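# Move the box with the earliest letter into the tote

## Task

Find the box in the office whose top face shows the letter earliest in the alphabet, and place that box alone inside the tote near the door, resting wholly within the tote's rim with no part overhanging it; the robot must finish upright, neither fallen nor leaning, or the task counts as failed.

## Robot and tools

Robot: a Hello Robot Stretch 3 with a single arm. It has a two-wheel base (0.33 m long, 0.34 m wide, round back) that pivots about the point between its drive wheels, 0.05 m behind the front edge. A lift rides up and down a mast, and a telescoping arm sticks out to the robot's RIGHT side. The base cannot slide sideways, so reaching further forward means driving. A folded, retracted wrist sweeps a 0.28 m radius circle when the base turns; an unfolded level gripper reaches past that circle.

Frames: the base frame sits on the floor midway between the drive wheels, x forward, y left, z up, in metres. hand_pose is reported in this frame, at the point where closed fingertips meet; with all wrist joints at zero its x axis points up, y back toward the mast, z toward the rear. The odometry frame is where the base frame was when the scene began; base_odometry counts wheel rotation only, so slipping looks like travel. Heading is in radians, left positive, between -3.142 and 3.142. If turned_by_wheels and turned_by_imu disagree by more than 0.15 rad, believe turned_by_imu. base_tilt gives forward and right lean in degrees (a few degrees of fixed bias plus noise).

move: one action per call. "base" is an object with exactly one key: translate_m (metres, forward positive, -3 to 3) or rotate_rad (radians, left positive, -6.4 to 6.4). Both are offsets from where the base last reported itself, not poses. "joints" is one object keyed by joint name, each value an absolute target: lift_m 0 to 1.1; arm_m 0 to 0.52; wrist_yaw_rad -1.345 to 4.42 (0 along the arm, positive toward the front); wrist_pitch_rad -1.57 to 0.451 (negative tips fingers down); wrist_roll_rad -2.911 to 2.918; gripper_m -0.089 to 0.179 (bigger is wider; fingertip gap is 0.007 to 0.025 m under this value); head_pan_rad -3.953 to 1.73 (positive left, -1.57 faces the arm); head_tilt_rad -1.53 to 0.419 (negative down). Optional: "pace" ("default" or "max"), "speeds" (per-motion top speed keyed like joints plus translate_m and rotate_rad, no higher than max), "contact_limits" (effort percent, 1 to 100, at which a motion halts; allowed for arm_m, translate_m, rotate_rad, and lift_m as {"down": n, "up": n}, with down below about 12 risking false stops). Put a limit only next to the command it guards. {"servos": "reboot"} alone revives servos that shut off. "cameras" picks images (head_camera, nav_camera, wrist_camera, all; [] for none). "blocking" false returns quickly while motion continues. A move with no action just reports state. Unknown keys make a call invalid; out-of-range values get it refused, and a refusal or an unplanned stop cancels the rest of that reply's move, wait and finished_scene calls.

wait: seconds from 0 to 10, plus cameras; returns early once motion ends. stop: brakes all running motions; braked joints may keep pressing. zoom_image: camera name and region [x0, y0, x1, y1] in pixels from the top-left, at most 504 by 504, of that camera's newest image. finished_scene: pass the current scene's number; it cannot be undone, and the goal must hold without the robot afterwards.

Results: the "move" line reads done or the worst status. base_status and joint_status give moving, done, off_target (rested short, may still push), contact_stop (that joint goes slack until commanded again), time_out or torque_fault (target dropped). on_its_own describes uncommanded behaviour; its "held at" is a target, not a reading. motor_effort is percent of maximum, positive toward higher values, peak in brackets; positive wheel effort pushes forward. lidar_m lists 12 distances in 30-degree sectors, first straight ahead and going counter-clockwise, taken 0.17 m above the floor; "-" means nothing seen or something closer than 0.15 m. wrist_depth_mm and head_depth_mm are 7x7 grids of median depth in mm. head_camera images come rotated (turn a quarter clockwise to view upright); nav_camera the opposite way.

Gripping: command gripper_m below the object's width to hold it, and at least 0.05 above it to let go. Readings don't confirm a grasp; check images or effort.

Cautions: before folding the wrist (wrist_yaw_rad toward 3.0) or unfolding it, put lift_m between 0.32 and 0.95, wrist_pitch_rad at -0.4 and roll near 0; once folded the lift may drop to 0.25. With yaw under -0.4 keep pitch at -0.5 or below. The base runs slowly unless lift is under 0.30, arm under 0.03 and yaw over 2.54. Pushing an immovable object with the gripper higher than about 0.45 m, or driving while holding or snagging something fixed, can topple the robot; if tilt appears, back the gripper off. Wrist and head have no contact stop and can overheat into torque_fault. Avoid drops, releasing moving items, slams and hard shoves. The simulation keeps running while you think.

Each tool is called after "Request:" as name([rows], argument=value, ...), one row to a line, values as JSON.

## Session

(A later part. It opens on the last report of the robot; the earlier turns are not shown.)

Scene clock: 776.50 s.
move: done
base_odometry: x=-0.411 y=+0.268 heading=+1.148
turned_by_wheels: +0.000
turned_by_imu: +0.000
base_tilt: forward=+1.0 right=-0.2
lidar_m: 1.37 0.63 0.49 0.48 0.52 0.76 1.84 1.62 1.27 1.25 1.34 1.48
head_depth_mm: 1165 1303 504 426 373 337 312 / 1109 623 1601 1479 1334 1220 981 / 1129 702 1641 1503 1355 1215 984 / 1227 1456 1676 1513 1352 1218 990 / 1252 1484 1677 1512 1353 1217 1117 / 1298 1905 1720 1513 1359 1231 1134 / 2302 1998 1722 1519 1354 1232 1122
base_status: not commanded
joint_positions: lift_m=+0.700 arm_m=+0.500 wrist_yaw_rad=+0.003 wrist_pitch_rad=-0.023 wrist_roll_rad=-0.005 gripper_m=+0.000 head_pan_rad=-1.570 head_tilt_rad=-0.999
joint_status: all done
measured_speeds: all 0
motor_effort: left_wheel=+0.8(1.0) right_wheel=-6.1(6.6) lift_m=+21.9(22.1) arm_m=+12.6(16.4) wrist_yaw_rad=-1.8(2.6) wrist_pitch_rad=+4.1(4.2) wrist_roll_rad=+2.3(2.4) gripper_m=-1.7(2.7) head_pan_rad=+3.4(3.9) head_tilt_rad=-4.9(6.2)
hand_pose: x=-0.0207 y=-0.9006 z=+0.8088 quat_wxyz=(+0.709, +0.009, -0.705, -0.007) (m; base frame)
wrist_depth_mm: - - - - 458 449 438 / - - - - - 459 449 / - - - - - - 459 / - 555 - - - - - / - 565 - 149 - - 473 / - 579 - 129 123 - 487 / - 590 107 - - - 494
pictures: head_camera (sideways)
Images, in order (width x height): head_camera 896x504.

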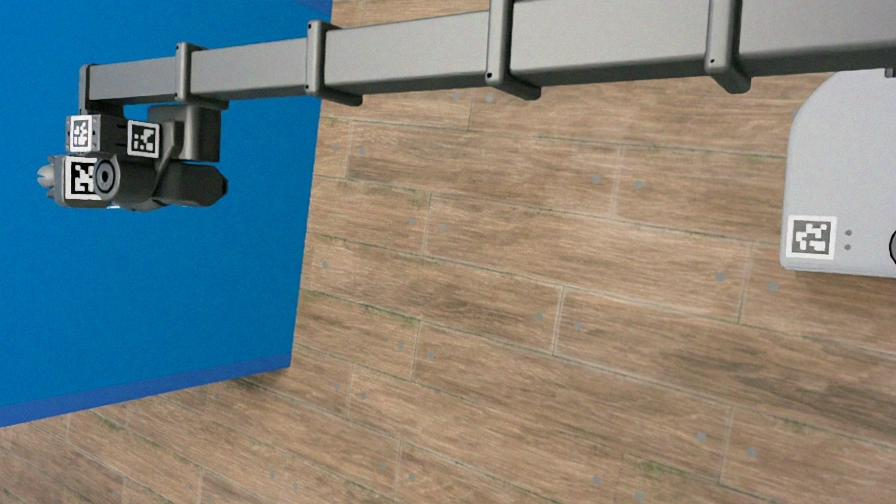

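Request:
move(joints={"arm_m": 0.0, "wrist_pitch_rad": -0.4}, pace="max", cameras=[])

Request:
move(joints={"wrist_yaw_rad": 3.05, "head_pan_rad": 1.5, "head_tilt_rad": -0.4}, pace="max", cameras=["nav_camera"])

Request:
move(joints={"lift_m": 0.27, "head_pan_rad": 0.3}, pace="max", cameras=["nav_camera"])

Request:
move(joints={"head_pan_rad": -0.9}, pace="max", cameras=["nav_camera"])

Request:
move(joints={"head_pan_rad": -2.1}, pace="max", cameras=["nav_camera"])

Request:
move(joints={"head_pan_rad": -3.3}, pace="max", cameras=["nav_camera"])

Scene clock: 856.97 s.
move: done
base_odometry: x=-0.411 y=+0.268 heading=+1.148
turned_by_wheels: +0.000
turned_by_imu: +0.001
base_tilt: forward=+1.0 right=-0.2
lidar_m: 1.37 0.63 0.49 0.48 0.52 0.77 1.84 1.62 1.27 1.25 1.34 1.49
head_depth_mm: 1173 1377 1608 1500 1343 334 311 / 1190 1389 1628 1504 1350 349 964 / 1211 1419 1624 1497 462 377 978 / 1228 1460 1678 1490 1332 1213 989 / 1260 1498 1690 1508 1346 1221 1116 / 1293 1874 1708 1513 1362 1223 1122 / 2319 1968 1710 1511 1356 1230 1119
base_status: not commanded
joint_positions: lift_m=+0.700 arm_m=+0.002 wrist_yaw_rad=+0.003 wrist_pitch_rad=-0.417 wrist_roll_rad=-0.005 gripper_m=+0.000 head_pan_rad=-1.570 head_tilt_rad=-1.001
joint_status: all done
joint sent to its limit — arm_m, lower limit.
measured_speeds: all 0
motor_effort: left_wheel=+0.8(1.0) right_wheel=-6.1(6.9) lift_m=+22.8(23.1) arm_m=-20.3(23.4) wrist_yaw_rad=-1.5(2.6) wrist_pitch_rad=+3.1(5.8) wrist_roll_rad=+2.4(2.5) gripper_m=-1.3(2.6) head_pan_rad=+2.6(3.5) head_tilt_rad=-4.6(6.3)
hand_pose: x=-0.0209 y=-0.3713 z=+0.7130 quat_wxyz=(+0.694, +0.148, -0.690, -0.145) (m; base frame)
wrist_depth_mm: - - 921 - - 839 - / - - - - - 916 - / - - - - - - - / - - - - - - - / - - - 155 - - - / - - - 128 - - - / 858 852 839 844 856 886 881
pictures: none
No camera images: "cameras" was empty.

Scene clock: 859.80 s.
move: done
base_odometry: x=-0.411 y=+0.268 heading=+1.148
turned_by_wheels: +0.000
turned_by_imu: +0.000
base_tilt: forward=+1.1 right=-0.1
lidar_m: 1.38 0.63 0.49 0.48 0.52 0.77 1.84 1.62 1.27 1.25 1.34 1.49
head_depth_mm: 375 399 427 461 499 543 600 / 379 403 432 466 506 553 606 / 381 407 438 472 512 559 620 / 385 412 442 478 521 569 629 / 390 416 448 482 527 579 639 / 393 422 454 490 534 587 649 / 398 425 459 497 541 594 660
base_status: not commanded
joint_positions: lift_m=+0.700 arm_m=+0.002 wrist_yaw_rad=+3.047 wrist_pitch_rad=-0.417 wrist_roll_rad=-0.004 gripper_m=+0.000 head_pan_rad=+1.516 head_tilt_rad=-0.399
joint_status: all done
measured_speeds: translate_m=+0.000 rotate_rad=+0.000 lift_m=+0.000 arm_m=+0.000 wrist_yaw_rad=+0.000 wrist_pitch_rad=+0.000 wrist_roll_rad=+0.000 head_pan_rad=-0.024 head_tilt_rad=+0.000
motor_effort: left_wheel=+0.7(1.1) right_wheel=-6.4(6.7) lift_m=+23.7(23.9) arm_m=-18.4(20.6) wrist_yaw_rad=+3.4(8.5) wrist_pitch_rad=+3.1(3.2) wrist_roll_rad=+2.2(2.4) gripper_m=-1.6(2.5) head_pan_rad=-3.1(4.8) head_tilt_rad=+2.5(5.4)
hand_pose: x=+0.0001 y=+0.0768 z=+0.7130 quat_wxyz=(+0.179, +0.696, +0.114, +0.686) (m; base frame)
wrist_depth_mm: - 138 142 - - - - / - 147 154 - - - - / - 160 164 - - - - / - - 183 - - - - / - - 199 149 - - - / - - 213 129 124 - - / 837 - 123 831 126 - -
pictures: nav_camera (sideways)
Images, in order (width x height): nav_camera 672x504.

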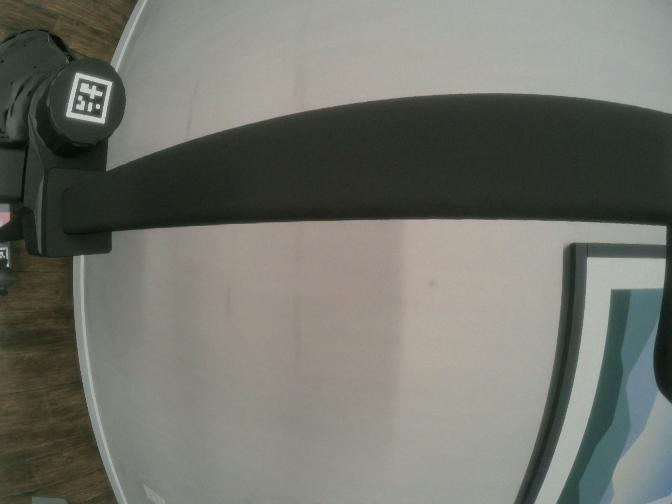

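Scene clock: 863.47 s.
move: done
base_odometry: x=-0.411 y=+0.268 heading=+1.148
turned_by_wheels: +0.000
turned_by_imu: +0.001
base_tilt: forward=+1.0 right=-0.2
lidar_m: 1.38 0.63 0.49 0.48 0.52 0.77 1.84 1.62 1.26 1.25 1.34 1.49
head_depth_mm: 1242 1313 1393 1485 1579 1670 1419 / 1288 1382 1460 1555 1684 1742 1398 / 1131 1233 1356 1529 1708 1709 1434 / 923 990 1070 1164 1281 1418 1410 / 779 828 886 951 1020 1105 1213 / 679 710 750 799 851 910 975 / 597 624 656 689 727 771 817
base_status: not commanded
joint_positions: lift_m=+0.270 arm_m=+0.002 wrist_yaw_rad=+3.047 wrist_pitch_rad=-0.417 wrist_roll_rad=-0.004 gripper_m=+0.000 head_pan_rad=+0.298 head_tilt_rad=-0.399
joint_status: all done
measured_speeds: all 0
motor_effort: left_wheel=+0.9(1.0) right_wheel=-6.1(6.7) lift_m=+21.7(23.8) arm_m=-16.0(18.5) wrist_yaw_rad=+3.1(3.9) wrist_pitch_rad=+3.1(3.4) wrist_roll_rad=+2.2(2.5) gripper_m=-1.3(2.8) head_pan_rad=+2.8(5.5) head_tilt_rad=+0.6(3.5)
hand_pose: x=+0.0000 y=+0.0768 z=+0.2829 quat_wxyz=(+0.179, +0.696, +0.114, +0.686) (m; base frame)
wrist_depth_mm: - 138 141 - - - - / - 148 154 - - - - / - 160 165 - - - - / - - 182 - - - - / 598 568 200 149 606 604 591 / 499 506 214 128 488 502 510 / 428 260 247 256 418 428 430
pictures: nav_camera (sideways)
Images, in order (width x height): nav_camera 672x504.

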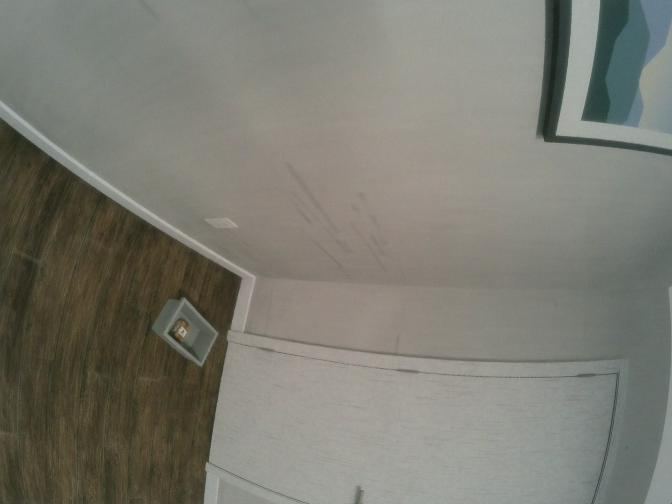

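Scene clock: 864.43 s.
move: done
base_odometry: x=-0.411 y=+0.268 heading=+1.148
turned_by_wheels: +0.000
turned_by_imu: +0.000
base_tilt: forward=+0.9 right=-0.1
lidar_m: 1.38 0.63 0.49 0.48 0.52 0.76 1.83 1.61 1.27 1.25 1.34 1.49
head_depth_mm: 2334 2590 2891 3011 2318 1726 1466 / 2123 2325 2518 2811 2310 1775 1433 / 1905 2091 2246 2444 2329 1794 1443 / 1760 1887 2053 2173 2227 1764 1439 / 1609 1713 1828 1983 2079 1747 1441 / 1496 1576 1687 1801 1945 1758 1429 / 1383 1458 1539 1638 1747 1771 1437
base_status: not commanded
joint_positions: lift_m=+0.270 arm_m=+0.002 wrist_yaw_rad=+3.047 wrist_pitch_rad=-0.417 wrist_roll_rad=-0.004 gripper_m=+0.000 head_pan_rad=-0.924 head_tilt_rad=-0.399
joint_status: all done
measured_speeds: all 0
motor_effort: left_wheel=+0.7(1.2) right_wheel=-6.0(6.5) lift_m=+22.3(22.4) arm_m=-15.8(16.2) wrist_yaw_rad=+3.0(3.9) wrist_pitch_rad=+2.6(3.3) wrist_roll_rad=+2.1(2.5) gripper_m=-1.7(2.2) head_pan_rad=-1.5(5.5) head_tilt_rad=-0.4(1.3)
hand_pose: x=+0.0000 y=+0.0768 z=+0.2829 quat_wxyz=(+0.179, +0.696, +0.114, +0.686) (m; base frame)
wrist_depth_mm: - 138 141 - - - - / - 148 153 - - - - / - 159 164 - - - - / - - 182 - - - - / 599 580 200 150 596 602 581 / 500 500 212 129 478 507 497 / 426 260 248 256 418 431 430
pictures: nav_camera (sideways)
Images, in order (width x height): nav_camera 672x504.

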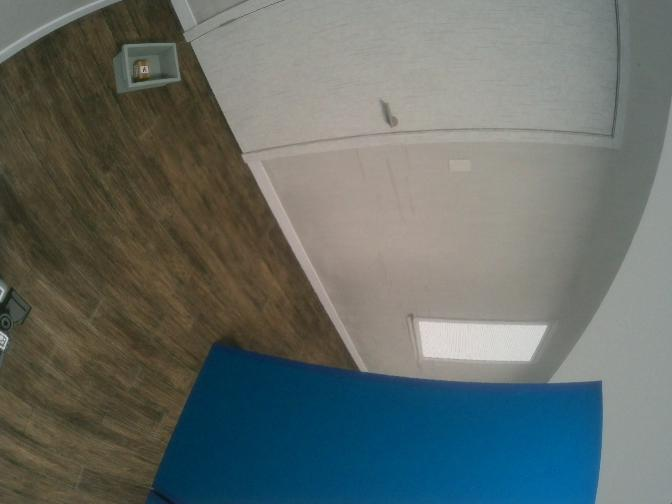

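Scene clock: 865.40 s.
move: done
base_odometry: x=-0.411 y=+0.268 heading=+1.148
turned_by_wheels: +0.000
turned_by_imu: +0.000
base_tilt: forward=+0.8 right=-0.3
lidar_m: 1.37 0.63 0.49 0.48 0.52 0.77 1.84 1.62 1.27 1.25 1.34 1.49
head_depth_mm: 1319 1428 1527 1702 1854 1794 1462 / 1256 1352 1463 1610 1747 1778 1448 / 1199 1289 1382 1522 1663 1744 1439 / 1158 1236 1327 1444 1571 1662 1440 / 1112 1194 1289 1383 1494 1613 1435 / 1072 1146 1216 1314 1432 1536 1430 / 1043 1104 1166 1265 1357 1461 1422
base_status: not commanded
joint_positions: lift_m=+0.270 arm_m=+0.002 wrist_yaw_rad=+3.047 wrist_pitch_rad=-0.417 wrist_roll_rad=-0.004 gripper_m=+0.000 head_pan_rad=-2.140 head_tilt_rad=-0.399
joint_status: all done
measured_speeds: all 0
motor_effort: left_wheel=+0.8(1.0) right_wheel=-6.0(6.6) lift_m=+22.9(23.0) arm_m=-15.2(15.8) wrist_yaw_rad=+3.0(3.7) wrist_pitch_rad=+3.0(3.1) wrist_roll_rad=+2.5(2.5) gripper_m=-1.8(2.6) head_pan_rad=+1.6(5.6) head_tilt_rad=-0.5(1.7)
hand_pose: x=+0.0000 y=+0.0768 z=+0.2829 quat_wxyz=(+0.179, +0.696, +0.114, +0.686) (m; base frame)
wrist_depth_mm: - 138 142 - - - - / - 148 154 - - - - / - 160 165 - - - - / - - 183 - - - - / 590 579 201 150 605 601 586 / 495 500 213 129 479 498 498 / 425 260 250 255 418 433 434
pictures: nav_camera (sideways)
Images, in order (width x height): nav_camera 672x504.

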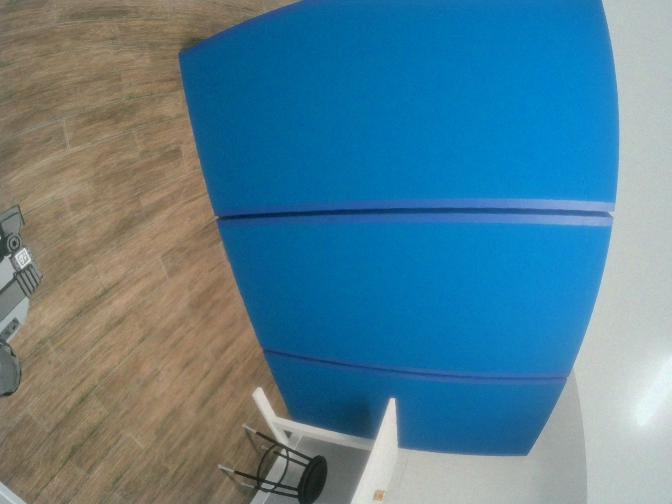

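Scene clock: 866.37 s.
move: done
base_odometry: x=-0.411 y=+0.268 heading=+1.148
turned_by_wheels: +0.000
turned_by_imu: +0.000
base_tilt: forward=+0.9 right=-0.1
lidar_m: 1.38 0.63 0.49 0.48 0.52 0.77 1.84 1.62 1.26 1.25 1.34 1.49
head_depth_mm: 1352 1343 1337 1325 1332 1348 1338 / 1909 1896 1897 1884 1899 1723 1444 / 1955 2107 1989 2461 2236 1782 1443 / 1980 2078 1955 2447 2180 1783 1439 / 1977 2133 1958 2412 2296 1769 1434 / 1954 2087 1937 2411 2296 1753 1426 / 1957 2087 1914 2378 2194 1756 1431
base_status: not commanded
joint_positions: lift_m=+0.270 arm_m=+0.002 wrist_yaw_rad=+3.047 wrist_pitch_rad=-0.417 wrist_roll_rad=-0.004 gripper_m=+0.000 head_pan_rad=-3.346 head_tilt_rad=-0.399
joint_status: all done
measured_speeds: all 0
motor_effort: left_wheel=+0.8(1.0) right_wheel=-6.1(6.5) lift_m=+23.7(23.9) arm_m=-14.2(15.0) wrist_yaw_rad=+3.1(3.6) wrist_pitch_rad=+2.9(3.3) wrist_roll_rad=+2.3(2.3) gripper_m=-1.6(2.6) head_pan_rad=+1.9(4.6) head_tilt_rad=-0.9(2.0)
hand_pose: x=+0.0000 y=+0.0768 z=+0.2829 quat_wxyz=(+0.179, +0.696, +0.114, +0.686) (m; base frame)
wrist_depth_mm: - 138 141 - - - - / - 148 153 - - - - / - 160 164 - - - - / - - 182 - - - - / 596 573 200 150 599 613 586 / 496 499 213 128 488 504 506 / 429 261 246 254 419 431 432
pictures: nav_camera (sideways)
Images, in order (width x height): nav_camera 672x504.

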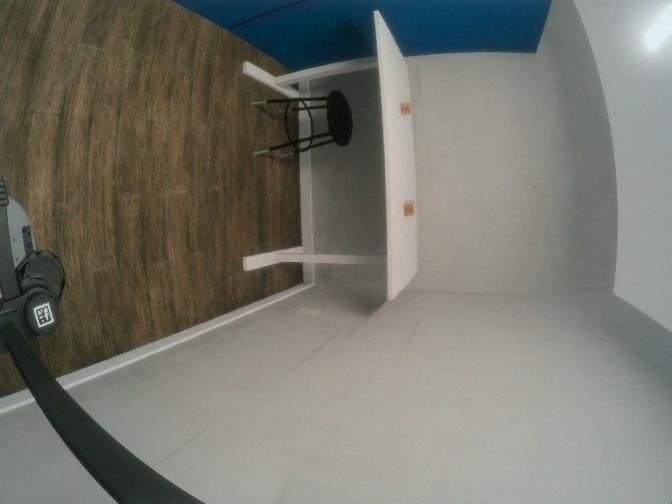

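Request:
move(joints={"head_pan_rad": -1.2, "head_tilt_rad": -0.4}, pace="max", cameras=["nav_camera"])

Request:
move(joints={"head_pan_rad": -2.6, "head_tilt_rad": -0.4}, pace="max", cameras=["nav_camera"])

Request:
move(joints={"head_pan_rad": -3.9, "head_tilt_rad": -0.4}, pace="max", cameras=["nav_camera"])

Scene clock: 923.07 s.
move: done
base_odometry: x=-0.411 y=+0.268 heading=+1.148
turned_by_wheels: +0.000
turned_by_imu: +0.001
base_tilt: forward=+0.9 right=-0.1
lidar_m: 1.37 0.63 0.49 0.48 0.52 0.76 1.84 1.62 1.26 1.25 1.33 1.49
head_depth_mm: 1077 1137 1204 1284 1368 1477 1456 / 2988 3091 1297 1368 1461 1581 1443 / 2689 2880 3176 3242 2287 1725 1447 / 2306 2488 2694 2814 2285 1753 1431 / 2044 2158 2318 2475 2241 1744 1428 / 1821 1918 2036 2166 2197 1740 1435 / 1648 1728 1832 1924 1991 1759 1442
base_status: not commanded
joint_positions: lift_m=+0.270 arm_m=+0.002 wrist_yaw_rad=+3.047 wrist_pitch_rad=-0.417 wrist_roll_rad=-0.004 gripper_m=+0.000 head_pan_rad=-1.151 head_tilt_rad=-0.400
joint_status: all done
measured_speeds: all 0
motor_effort: left_wheel=+0.9(1.0) right_wheel=-6.1(6.6) lift_m=+28.2(28.2) arm_m=-9.9(11.0) wrist_yaw_rad=+3.3(3.6) wrist_pitch_rad=+2.8(3.2) wrist_roll_rad=+2.1(2.3) gripper_m=-1.2(2.5) head_pan_rad=-2.1(4.5) head_tilt_rad=-1.9(3.8)
hand_pose: x=+0.0000 y=+0.0768 z=+0.2829 quat_wxyz=(+0.179, +0.696, +0.114, +0.686) (m; base frame)
wrist_depth_mm: - 138 142 - - - - / - 147 154 - - - - / - 159 165 - - - - / - - 183 - - - - / 598 573 201 149 608 609 584 / 500 499 213 128 493 499 496 / 420 261 250 254 420 432 433
pictures: nav_camera (sideways)
Images, in order (width x height): nav_camera 672x504.

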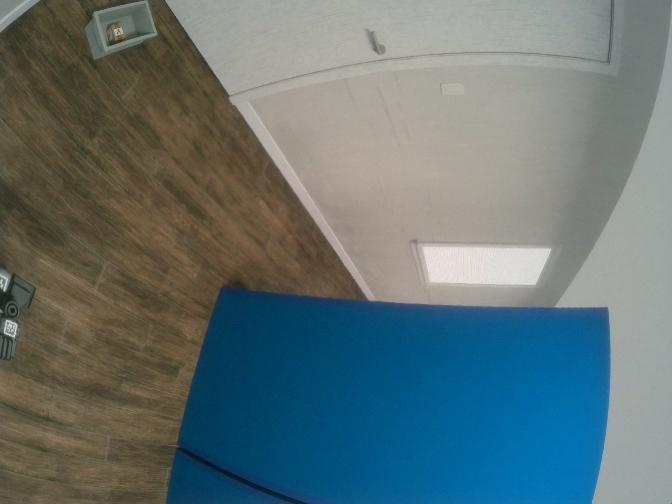

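Scene clock: 924.10 s.
move: done
base_odometry: x=-0.411 y=+0.268 heading=+1.148
turned_by_wheels: +0.000
turned_by_imu: +0.000
base_tilt: forward=+0.7 right=-0.1
lidar_m: 1.37 0.63 0.49 0.48 0.52 0.77 1.84 1.62 1.27 1.25 1.34 1.48
head_depth_mm: 2096 2194 2011 2380 2312 1797 1439 / 2150 2309 2118 2561 2239 1762 1448 / 1878 2025 2140 2444 2281 1784 1437 / 1665 1787 1939 2060 2202 1762 1433 / 1508 1622 1729 1847 2005 1771 1435 / 1384 1460 1552 1649 1767 1742 1430 / 1279 1332 1413 1497 1598 1644 1429
base_status: not commanded
joint_positions: lift_m=+0.270 arm_m=+0.002 wrist_yaw_rad=+3.047 wrist_pitch_rad=-0.417 wrist_roll_rad=-0.004 gripper_m=+0.000 head_pan_rad=-2.609 head_tilt_rad=-0.400
joint_status: all done
measured_speeds: all 0
motor_effort: left_wheel=+1.1(1.1) right_wheel=-5.8(6.8) lift_m=+28.8(29.0) arm_m=-9.5(10.3) wrist_yaw_rad=+3.1(3.9) wrist_pitch_rad=+3.2(3.2) wrist_roll_rad=+2.0(2.5) gripper_m=-1.6(2.1) head_pan_rad=-2.3(4.7) head_tilt_rad=-1.0(4.5)
hand_pose: x=+0.0000 y=+0.0768 z=+0.2829 quat_wxyz=(+0.179, +0.696, +0.114, +0.686) (m; base frame)
wrist_depth_mm: - 138 141 - - - - / - 148 154 - - - - / - 159 164 - - - - / - - 182 - - - - / 602 573 201 149 592 604 586 / 494 502 213 129 488 504 501 / 427 261 247 255 421 430 435
pictures: nav_camera (sideways)
Images, in order (width x height): nav_camera 672x504.

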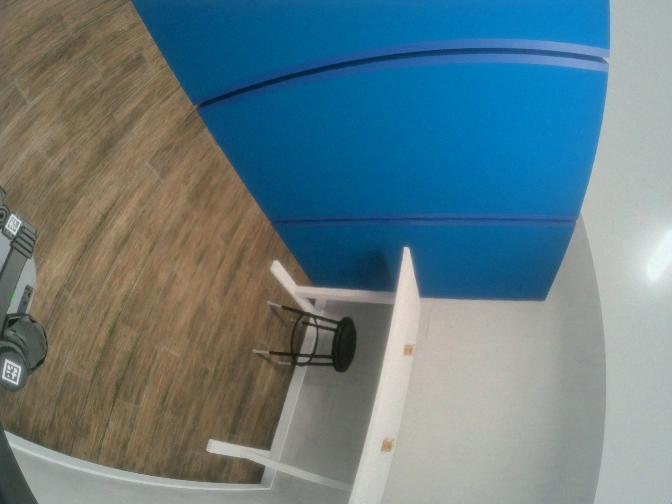

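Scene clock: 925.10 s.
move: done
base_odometry: x=-0.411 y=+0.268 heading=+1.148
turned_by_wheels: +0.000
turned_by_imu: +0.000
base_tilt: forward=+1.1 right=-0.1
lidar_m: 1.37 0.63 0.49 0.48 0.52 0.76 1.84 1.62 1.27 1.25 1.34 1.49
head_depth_mm: - - - - - - - / 546 578 615 - - - - / 600 632 667 715 766 832 918 / 676 718 769 824 896 968 1060 / 771 828 894 974 1071 1183 1311 / 900 982 1080 1193 1345 1517 1431 / 1077 1200 1346 1549 1782 1737 1428
base_status: not commanded
joint_positions: lift_m=+0.270 arm_m=+0.002 wrist_yaw_rad=+3.047 wrist_pitch_rad=-0.417 wrist_roll_rad=-0.004 gripper_m=+0.000 head_pan_rad=-3.936 head_tilt_rad=-0.400
joint_status: all done
measured_speeds: all 0
motor_effort: left_wheel=+0.9(1.1) right_wheel=-6.3(6.8) lift_m=+29.4(29.7) arm_m=-8.7(9.6) wrist_yaw_rad=+3.1(3.7) wrist_pitch_rad=+3.2(3.4) wrist_roll_rad=+2.0(2.5) gripper_m=-1.7(2.5) head_pan_rad=+0.9(4.3) head_tilt_rad=-2.1(4.2)
hand_pose: x=+0.0000 y=+0.0768 z=+0.2829 quat_wxyz=(+0.179, +0.696, +0.114, +0.686) (m; base frame)
wrist_depth_mm: - 138 142 - - - - / - 148 153 - - - - / - 159 164 - - - - / - - 181 - - - - / 599 577 201 150 597 599 577 / 497 505 213 128 490 514 504 / 420 262 248 254 419 429 428
pictures: nav_camera (sideways)
Images, in order (width x height): nav_camera 672x504.

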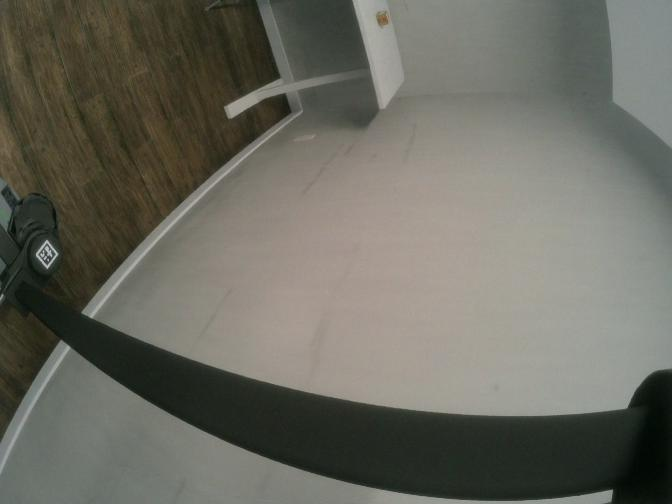

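Request:
move(base={"rotate_rad": -0.101}, joints={"head_pan_rad": -1.57, "head_tilt_rad": -0.6}, pace="max", cameras=[])

Request:
move(base={"translate_m": -1.15}, pace="max", cameras=[])

Request:
move(base={"rotate_rad": -1.571}, pace="max", cameras=["head_camera"])

Request:
zoom_image(camera="head_camera", region=[298, 0, 598, 250])

Request:
zoom_image(camera="head_camera", region=[298, 250, 598, 500])

Scene clock: 939.43 s.
move: done
base_odometry: x=-0.411 y=+0.268 heading=+1.047
turned_by_wheels: -0.101
turned_by_imu: -0.099
base_tilt: forward=+0.9 right=+0.0
lidar_m: 1.46 0.69 0.50 0.48 0.50 0.69 1.83 1.74 1.30 1.25 1.29 1.52
head_depth_mm: 1038 1134 1257 1411 1641 1482 1266 / 1042 1148 1280 1436 1635 1479 1269 / 1057 1158 1298 1449 1648 1481 1257 / 1067 1173 1311 1477 1680 1469 1257 / 1077 1193 1334 1505 1688 1472 1256 / 1094 1208 1348 1547 1732 1478 1258 / 1122 3146 2951 2204 1769 1471 1263
base_status: done
joint_positions: lift_m=+0.270 arm_m=+0.002 wrist_yaw_rad=+3.047 wrist_pitch_rad=-0.417 wrist_roll_rad=-0.004 gripper_m=+0.000 head_pan_rad=-1.517 head_tilt_rad=-0.602
joint_status: all done
measured_speeds: translate_m=+0.000 rotate_rad=+0.000 lift_m=+0.000 arm_m=+0.000 wrist_yaw_rad=+0.000 wrist_pitch_rad=+0.000 wrist_roll_rad=+0.000 head_pan_rad=-0.024 head_tilt_rad=+0.000
motor_effort: left_wheel=+8.6(15.1) right_wheel=-8.3(15.2) lift_m=+28.8(30.5) arm_m=-5.2(6.7) wrist_yaw_rad=+3.0(3.5) wrist_pitch_rad=+3.1(3.2) wrist_roll_rad=+2.2(2.4) gripper_m=-1.3(2.2) head_pan_rad=-1.7(4.8) head_tilt_rad=-2.6(5.0)
hand_pose: x=-0.0001 y=+0.0768 z=+0.2829 quat_wxyz=(+0.179, +0.696, +0.114, +0.686) (m; base frame)
wrist_depth_mm: - 137 142 - - - - / - 148 154 - - - - / - 160 164 - - - - / - - 181 - - - - / 579 573 199 150 604 609 609 / 498 499 213 129 491 499 504 / 429 260 249 255 420 435 428
pictures: none
No camera images: "cameras" was empty.

Scene clock: 944.63 s.
move: done
base_odometry: x=-0.986 y=-0.728 heading=+1.047
turned_by_wheels: +0.000
turned_by_imu: +0.003
base_tilt: forward=+1.0 right=-0.2
lidar_m: 1.87 0.69 0.50 0.48 0.50 0.69 0.74 0.72 0.93 1.25 1.29 1.77
head_depth_mm: 1050 1149 1271 1431 1642 1461 1257 / 1045 1168 1294 1458 1650 1470 1261 / 1059 1161 1296 1469 1635 1477 1263 / 1060 1168 1291 1466 1677 1481 1250 / 1067 1182 1315 1487 1687 1472 1257 / 1076 1189 1322 1501 1670 1469 1257 / 1081 1202 1334 1517 1660 1475 1268
base_status: done
joint_positions: lift_m=+0.270 arm_m=+0.002 wrist_yaw_rad=+3.048 wrist_pitch_rad=-0.417 wrist_roll_rad=-0.004 gripper_m=+0.000 head_pan_rad=-1.570 head_tilt_rad=-0.602
joint_status: not commanded
measured_speeds: all 0
motor_effort: left_wheel=-5.9(12.2) right_wheel=-1.5(16.1) lift_m=+22.0(28.9) arm_m=-4.0(6.1) wrist_yaw_rad=+2.7(3.8) wrist_pitch_rad=+3.0(3.3) wrist_roll_rad=+2.3(2.5) gripper_m=-1.2(2.8) head_pan_rad=-3.0(4.3) head_tilt_rad=+1.7(3.0)
hand_pose: x=-0.0002 y=+0.0768 z=+0.2829 quat_wxyz=(+0.179, +0.696, +0.114, +0.686) (m; base frame)
wrist_depth_mm: - 138 142 - - - - / - 148 154 - - - - / - 160 164 - - - - / - - 182 - - - - / 583 566 200 150 605 605 624 / 494 495 213 129 489 508 510 / 418 260 248 255 418 433 430
pictures: none
No camera images: "cameras" was empty.

Scene clock: 946.73 s.
move: done
base_odometry: x=-0.986 y=-0.728 heading=-0.523
turned_by_wheels: -1.571
turned_by_imu: -1.564
base_tilt: forward=+0.9 right=-0.1
lidar_m: 1.25 1.30 1.80 1.77 0.68 0.50 0.49 0.51 0.71 1.13 0.72 0.93
head_depth_mm: 938 1038 925 683 540 482 1282 / 947 1048 926 680 539 1050 1203 / 951 1046 931 682 538 1372 1263 / 963 1057 920 680 537 1372 1258 / 969 1068 919 680 537 1399 1261 / 976 1086 918 676 535 1403 1254 / 991 1090 914 675 536 1381 1257
base_status: done
joint_positions: lift_m=+0.270 arm_m=+0.002 wrist_yaw_rad=+3.048 wrist_pitch_rad=-0.417 wrist_roll_rad=-0.004 gripper_m=+0.000 head_pan_rad=-1.570 head_tilt_rad=-0.600
joint_status: not commanded
measured_speeds: all 0
motor_effort: left_wheel=+10.5(17.2) right_wheel=-8.2(16.3) lift_m=+22.4(22.5) arm_m=-20.1(20.1) wrist_yaw_rad=+2.7(3.3) wrist_pitch_rad=+3.0(3.2) wrist_roll_rad=+2.2(2.5) gripper_m=-1.9(2.7) head_pan_rad=-2.6(4.3) head_tilt_rad=+0.9(3.0)
hand_pose: x=-0.0002 y=+0.0768 z=+0.2829 quat_wxyz=(+0.179, +0.696, +0.114, +0.686) (m; base frame)
wrist_depth_mm: - 138 - - - - - / - 148 - - - - - / - 163 187 - - - - / 603 671 187 750 755 767 762 / 580 596 203 155 609 600 602 / 498 497 214 128 487 504 502 / 425 262 247 255 420 430 430
pictures: head_camera (sideways)
Images, in order (width x height): head_camera 896x504.

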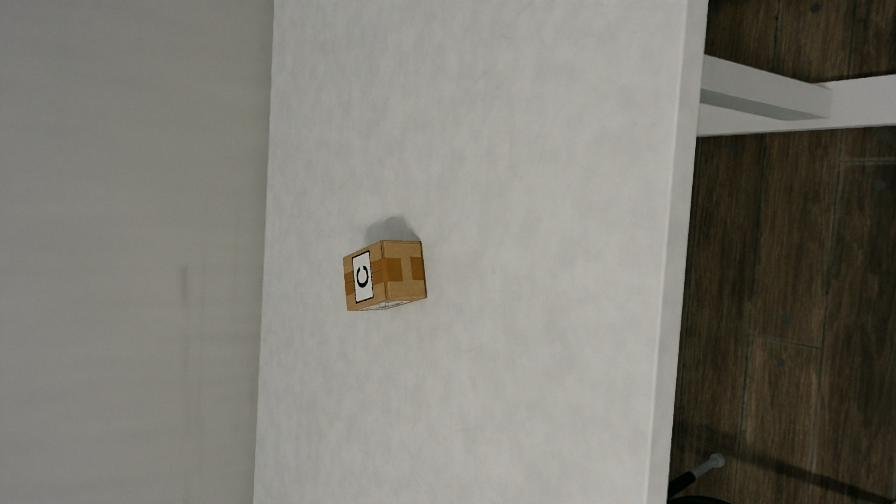

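Scaled by 1.680 from the camera's 896x504 image, which has a finer 1280x720 frame.

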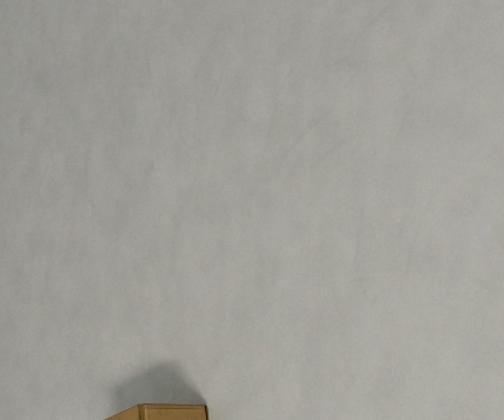

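Scaled by 1.680 from the camera's 896x504 image, which has a finer 1280x720 frame.

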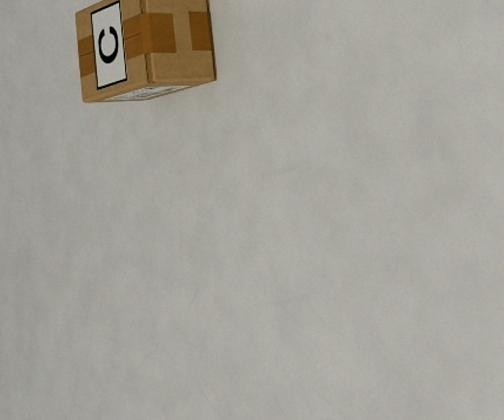

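Request:
move(base={"translate_m": 0.065}, joints={"lift_m": 0.9}, pace="max", cameras=[])

Request:
move(joints={"lift_m": 1.0, "wrist_yaw_rad": 1.571, "gripper_m": 0.14}, pace="max", cameras=[])

Request:
move(joints={"lift_m": 1.098, "wrist_yaw_rad": 0.21, "arm_m": 0.416}, pace="max", cameras=[])

Request:
move(joints={"wrist_pitch_rad": -1.0}, pace="max", cameras=["wrist_camera"])

Scene clock: 972.17 s.
move: done
base_odometry: x=-0.930 y=-0.761 heading=-0.523
turned_by_wheels: +0.000
turned_by_imu: +0.001
base_tilt: forward=+0.9 right=-0.3
lidar_m: 1.18 1.23 1.71 2.01 0.77 0.57 0.55 0.58 0.74 1.13 0.68 0.87
head_depth_mm: 942 1031 930 685 539 470 - / 943 1046 930 684 539 482 - / 956 1055 927 682 539 1375 - / 961 1064 926 680 538 1444 - / 968 1069 921 679 537 1435 - / 979 1080 920 676 537 1401 1288 / 986 1087 919 677 537 1366 1246
base_status: done
joint_positions: lift_m=+0.900 arm_m=+0.002 wrist_yaw_rad=+3.048 wrist_pitch_rad=-0.417 wrist_roll_rad=-0.004 gripper_m=+0.000 head_pan_rad=-1.570 head_tilt_rad=-0.600
joint_status: all done
measured_speeds: all 0
motor_effort: left_wheel=+11.7(18.4) right_wheel=-3.0(7.3) lift_m=+29.6(32.6) arm_m=-19.3(20.7) wrist_yaw_rad=+2.2(3.2) wrist_pitch_rad=+3.0(3.3) wrist_roll_rad=+2.3(2.5) gripper_m=-1.6(2.7) head_pan_rad=-1.8(3.8) head_tilt_rad=+2.1(3.5)
hand_pose: x=-0.0002 y=+0.0768 z=+0.9129 quat_wxyz=(+0.179, +0.696, +0.115, +0.686) (m; base frame)
wrist_depth_mm: - 137 - - - - - / - 148 - - - - - / - 160 187 - - - - / - 182 187 - - - - / - - 203 155 - - - / - - 212 128 - - - / - - 256 - - - -
pictures: none
No camera images: "cameras" was empty.

Scene clock: 974.10 s.
move: done
base_odometry: x=-0.930 y=-0.761 heading=-0.523
turned_by_wheels: +0.000
turned_by_imu: +0.000
base_tilt: forward=+0.9 right=-0.2
lidar_m: 1.18 1.23 1.71 2.00 0.77 0.57 0.55 0.57 0.73 1.14 0.67 0.87
head_depth_mm: 944 1035 934 709 - - - / 955 1045 928 711 - - - / 955 1058 922 687 - - - / 968 1066 926 682 536 1443 - / 976 1076 924 679 536 1439 - / 979 1080 918 676 537 1444 - / 994 1086 915 677 552 - -
base_status: not commanded
joint_positions: lift_m=+1.000 arm_m=+0.002 wrist_yaw_rad=+1.574 wrist_pitch_rad=-0.417 wrist_roll_rad=-0.004 gripper_m=+0.140 head_pan_rad=-1.570 head_tilt_rad=-0.600
joint_status: all done
measured_speeds: all 0
motor_effort: left_wheel=+11.6(11.8) right_wheel=-3.4(3.8) lift_m=+27.9(31.9) arm_m=-18.9(20.0) wrist_yaw_rad=-2.3(6.9) wrist_pitch_rad=+2.9(3.3) wrist_roll_rad=+2.1(2.5) gripper_m=+0.4(87.2) head_pan_rad=-1.1(3.0) head_tilt_rad=+2.0(3.2)
hand_pose: x=+0.2031 y=-0.1460 z=+1.0129 quat_wxyz=(+0.593, +0.592, -0.383, +0.388) (m; base frame)
wrist_depth_mm: - - - - - - - / - - - - - - - / - - - - - - - / - - - - - - - / - - - - - 145 - / - 124 - - - 121 - / - - - - - 126 241
pictures: none
No camera images: "cameras" was empty.

Scene clock: 976.43 s.
move: done
base_odometry: x=-0.930 y=-0.761 heading=-0.523
turned_by_wheels: +0.000
turned_by_imu: +0.000
base_tilt: forward=+1.2 right=-0.1
lidar_m: 1.18 1.23 1.70 2.02 0.77 0.57 0.55 0.58 0.73 1.13 0.68 0.87
head_depth_mm: 905 1034 931 683 540 483 1218 / 414 1052 932 684 539 1371 1237 / 435 512 929 680 540 1372 1262 / 960 1066 924 681 538 1368 1265 / 975 1075 925 680 535 1410 1261 / 974 1080 919 679 537 1410 1256 / 986 1089 917 676 535 1370 1252
base_status: not commanded
joint_positions: lift_m=+1.098 arm_m=+0.416 wrist_yaw_rad=+0.213 wrist_pitch_rad=-0.417 wrist_roll_rad=-0.004 gripper_m=+0.140 head_pan_rad=-1.570 head_tilt_rad=-0.600
joint_status: all done
measured_speeds: all 0
motor_effort: left_wheel=+11.5(11.7) right_wheel=-3.3(3.7) lift_m=+30.2(32.2) arm_m=+20.7(25.5) wrist_yaw_rad=-2.0(7.5) wrist_pitch_rad=+2.8(3.4) wrist_roll_rad=+2.1(2.4) gripper_m=-0.1(1.1) head_pan_rad=-0.9(2.8) head_tilt_rad=+1.7(3.0)
hand_pose: x=+0.0260 y=-0.7804 z=+1.1104 quat_wxyz=(+0.705, +0.219, -0.670, -0.072) (m; base frame)
wrist_depth_mm: 531 496 465 438 410 396 367 / - 548 516 475 443 421 392 / - - 558 512 481 446 427 / - - - 545 515 486 453 / - - - - - 502 489 / - 123 - - - 120 - / - 116 - - - 115 95
pictures: none
No camera images: "cameras" was empty.

Scene clock: 977.47 s.
move: done
base_odometry: x=-0.930 y=-0.761 heading=-0.523
turned_by_wheels: +0.000
turned_by_imu: +0.000
base_tilt: forward=+0.9 right=-0.1
lidar_m: 1.18 1.23 1.71 2.00 0.77 0.57 0.55 0.57 0.74 1.13 0.67 0.87
head_depth_mm: 908 1036 932 682 541 483 1219 / 415 1030 885 685 539 1372 1244 / 434 476 923 683 538 1372 1267 / 961 1044 881 678 539 1370 1262 / 969 1071 920 677 536 1408 1254 / 981 1079 917 677 538 1406 1258 / 988 1090 916 674 536 1369 1257
base_status: not commanded
joint_positions: lift_m=+1.098 arm_m=+0.416 wrist_yaw_rad=+0.213 wrist_pitch_rad=-1.005 wrist_roll_rad=-0.004 gripper_m=+0.140 head_pan_rad=-1.570 head_tilt_rad=-0.600
joint_status: all done
measured_speeds: all 0
motor_effort: left_wheel=+11.4(11.7) right_wheel=-3.4(3.6) lift_m=+30.2(30.5) arm_m=+19.5(21.1) wrist_yaw_rad=-1.9(2.4) wrist_pitch_rad=+0.9(4.0) wrist_roll_rad=+2.2(2.4) gripper_m=-0.6(1.0) head_pan_rad=-1.4(2.6) head_tilt_rad=+2.0(2.6)
hand_pose: x=+0.0031 y=-0.6753 z=+1.0070 quat_wxyz=(+0.654, +0.405, -0.578, -0.272) (m; base frame)
wrist_depth_mm: - - - - - - - / - - - - - - - / - - - - - - - / - - - - - - - / - - - 223 - 145 268 / 261 124 256 210 256 123 257 / - 237 244 236 242 236 238
pictures: wrist_camera
Images, in order (width x height): wrist_camera 644x364.

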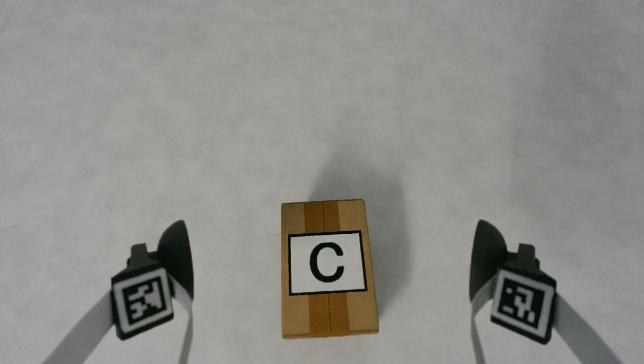

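Request:
move(joints={"wrist_pitch_rad": -0.4, "arm_m": 0.0, "wrist_yaw_rad": 0.0}, pace="max", cameras=[])

Request:
move(joints={"wrist_yaw_rad": 1.571, "gripper_m": 0.0}, pace="max", cameras=[])

Request:
move(joints={"wrist_yaw_rad": 3.05, "lift_m": 0.92, "wrist_pitch_rad": -0.4}, pace="max", cameras=[])

Request:
move(joints={"lift_m": 0.27, "head_tilt_rad": -0.5, "head_pan_rad": -1.0}, pace="max", cameras=["nav_camera", "head_camera"])

Request:
zoom_image(camera="nav_camera", region=[200, 100, 500, 400])

Scene clock: 1013.50 s.
move: done
base_odometry: x=-0.930 y=-0.761 heading=-0.523
turned_by_wheels: +0.000
turned_by_imu: +0.001
base_tilt: forward=+0.8 right=-0.2
lidar_m: 1.18 1.23 1.71 2.01 0.77 0.57 0.55 0.57 0.73 1.13 0.68 0.87
head_depth_mm: - - - - - - 1217 / - - - - - - 1242 / 946 - 878 - - 1408 1261 / 958 1063 928 631 540 1377 1262 / 972 1068 920 653 538 1408 1259 / 980 1081 920 677 537 1403 1255 / 989 1088 914 676 536 1373 1256
base_status: not commanded
joint_positions: lift_m=+1.098 arm_m=+0.002 wrist_yaw_rad=+0.003 wrist_pitch_rad=-0.419 wrist_roll_rad=-0.004 gripper_m=+0.140 head_pan_rad=-1.570 head_tilt_rad=-0.600
joint_status: all done
joint sent to its limit — arm_m, lower limit.
measured_speeds: all 0
motor_effort: left_wheel=+11.3(11.6) right_wheel=-3.4(3.8) lift_m=+29.8(30.3) arm_m=-20.3(22.2) wrist_yaw_rad=-1.6(7.7) wrist_pitch_rad=+3.2(7.6) wrist_roll_rad=+2.0(2.3) gripper_m=-0.2(1.1) head_pan_rad=-0.8(2.1) head_tilt_rad=+0.2(1.5)
hand_pose: x=-0.0209 y=-0.3710 z=+1.1099 quat_wxyz=(+0.693, +0.149, -0.690, -0.146) (m; base frame)
wrist_depth_mm: - - - - - - - / - - - - - - - / - - - - - - - / - - - 493 - - - / - - - - - 145 - / - 123 - - - 120 - / - 116 - - - 115 95
pictures: none
No camera images: "cameras" was empty.

Scene clock: 1015.43 s.
move: done
base_odometry: x=-0.930 y=-0.761 heading=-0.523
turned_by_wheels: +0.000
turned_by_imu: +0.000
base_tilt: forward=+1.1 right=-0.2
lidar_m: 1.18 1.23 1.71 2.00 0.77 0.57 0.55 0.57 0.74 1.14 0.68 0.87
head_depth_mm: - - - - - 1046 1217 / - - - - - 1382 1237 / 958 1065 - - - 1398 1266 / 963 1063 929 707 - - 1252 / 968 1072 923 734 - - 1234 / 977 1073 921 735 - - 1235 / 993 1094 970 - - - 1256
base_status: not commanded
joint_positions: lift_m=+1.098 arm_m=+0.002 wrist_yaw_rad=+1.568 wrist_pitch_rad=-0.419 wrist_roll_rad=-0.004 gripper_m=+0.000 head_pan_rad=-1.570 head_tilt_rad=-0.600
joint_status: all done
measured_speeds: all 0
motor_effort: left_wheel=+11.4(11.6) right_wheel=-3.3(3.6) lift_m=+29.7(30.3) arm_m=-18.5(20.2) wrist_yaw_rad=+4.1(8.9) wrist_pitch_rad=+3.1(3.7) wrist_roll_rad=+2.1(2.4) gripper_m=-2.0(86.7) head_pan_rad=-0.8(2.0) head_tilt_rad=+0.0(1.4)
hand_pose: x=+0.2028 y=-0.1476 z=+1.1099 quat_wxyz=(+0.595, +0.592, -0.384, +0.385) (m; base frame)
wrist_depth_mm: - - - - - - - / - - - - - - - / - - - - - - - / - - - - - - - / - - - 155 - - - / - - - 128 - - - / - - - - - 896 -
pictures: none
No camera images: "cameras" was empty.

Scene clock: 1017.40 s.
move: done
base_odometry: x=-0.930 y=-0.761 heading=-0.523
turned_by_wheels: +0.000
turned_by_imu: +0.000
base_tilt: forward=+0.9 right=-0.2
lidar_m: 1.18 1.23 1.71 2.00 0.77 0.57 0.55 0.57 0.73 1.14 0.68 0.87
head_depth_mm: 944 1035 935 682 541 - - / 945 1045 924 684 539 471 - / 957 1052 932 685 539 480 - / 964 1060 923 680 538 481 - / 973 1068 924 678 538 481 - / 979 1079 915 677 537 1404 1277 / 983 1085 915 677 537 1380 1260
base_status: not commanded
joint_positions: lift_m=+0.920 arm_m=+0.002 wrist_yaw_rad=+3.047 wrist_pitch_rad=-0.418 wrist_roll_rad=-0.004 gripper_m=+0.000 head_pan_rad=-1.570 head_tilt_rad=-0.600
joint_status: all done
measured_speeds: all 0
motor_effort: left_wheel=+11.4(11.6) right_wheel=-3.4(3.7) lift_m=+20.7(26.3) arm_m=-16.8(18.8) wrist_yaw_rad=+3.2(9.3) wrist_pitch_rad=+3.5(5.8) wrist_roll_rad=+2.1(2.3) gripper_m=-1.1(2.4) head_pan_rad=-0.8(1.7) head_tilt_rad=-0.6(1.6)
hand_pose: x=+0.0000 y=+0.0767 z=+0.9327 quat_wxyz=(+0.179, +0.696, +0.114, +0.686) (m; base frame)
wrist_depth_mm: - 138 - - - - - / - 148 - - - - - / - 159 186 - - - - / - 182 187 - - - - / - - 203 155 - - - / - - 213 128 - - - / - - 256 - - - -
pictures: none
No camera images: "cameras" was empty.

Scene clock: 1022.53 s.
move: done
base_odometry: x=-0.930 y=-0.761 heading=-0.523
turned_by_wheels: +0.000
turned_by_imu: +0.001
base_tilt: forward=+0.7 right=-0.1
lidar_m: 1.18 1.23 1.71 2.02 0.77 0.57 0.55 0.57 0.73 1.14 0.68 0.87
head_depth_mm: 1000 1068 1111 811 611 491 1286 / 1064 1140 1177 815 611 489 1344 / 1135 1212 1213 809 609 533 1333 / 1213 1310 1205 808 607 1007 1271 / 1297 1408 1200 805 607 1467 1307 / 1340 1425 1196 801 676 1461 1302 / 1219 1302 1183 801 1583 1577 1337
base_status: not commanded
joint_positions: lift_m=+0.270 arm_m=+0.002 wrist_yaw_rad=+3.047 wrist_pitch_rad=-0.418 wrist_roll_rad=-0.004 gripper_m=+0.000 head_pan_rad=-0.999 head_tilt_rad=-0.500
joint_status: all done
measured_speeds: all 0
motor_effort: left_wheel=+11.2(11.6) right_wheel=-3.5(3.8) lift_m=+21.8(23.1) arm_m=-12.6(16.9) wrist_yaw_rad=+3.4(3.9) wrist_pitch_rad=+3.1(3.5) wrist_roll_rad=+2.1(2.4) gripper_m=-2.1(2.7) head_pan_rad=-4.3(4.5) head_tilt_rad=+2.4(5.5)
hand_pose: x=+0.0000 y=+0.0767 z=+0.2827 quat_wxyz=(+0.179, +0.696, +0.114, +0.686) (m; base frame)
wrist_depth_mm: - 138 - - - - - / - 148 - - - - - / - 162 188 - - - - / 681 710 187 747 754 747 756 / 599 593 202 154 595 613 598 / 503 494 214 128 487 500 500 / 431 267 248 255 420 433 428
pictures: head_camera (sideways), nav_camera (sideways)
Images, in order (width x height): head_camera 896x504, nav_camera 672x504.

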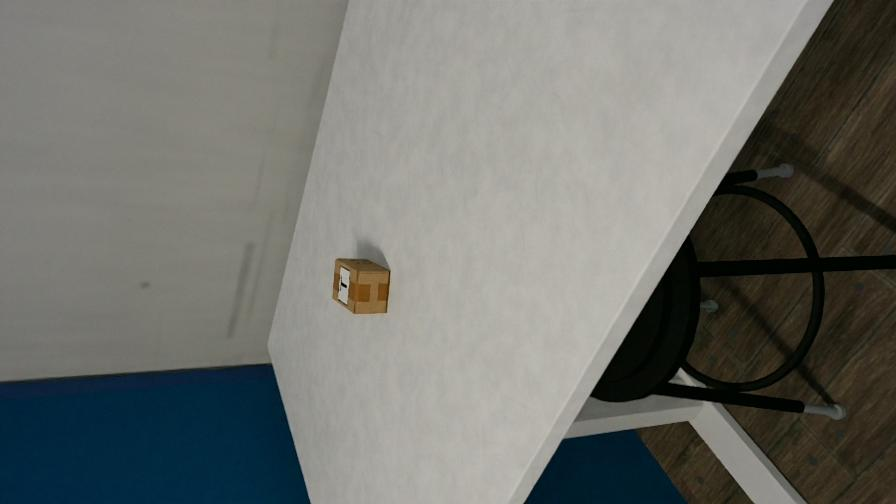

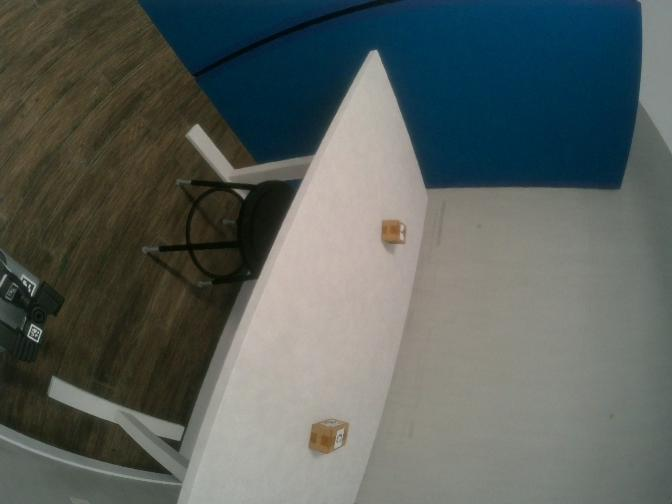

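Scaled by 1.680 from the camera's 672x504 image, which has a finer 792x594 frame.

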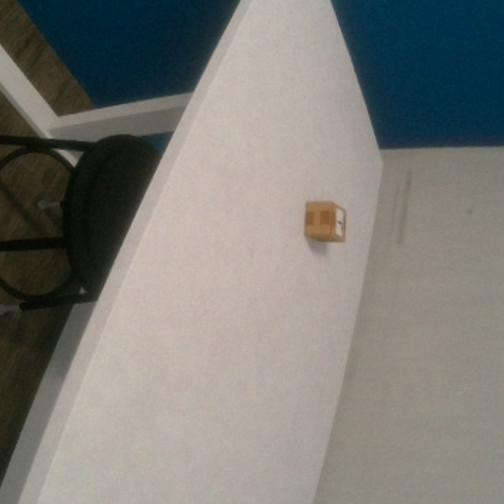

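Request:
finished_scene(scene=1)

The scene is finished: the task was done.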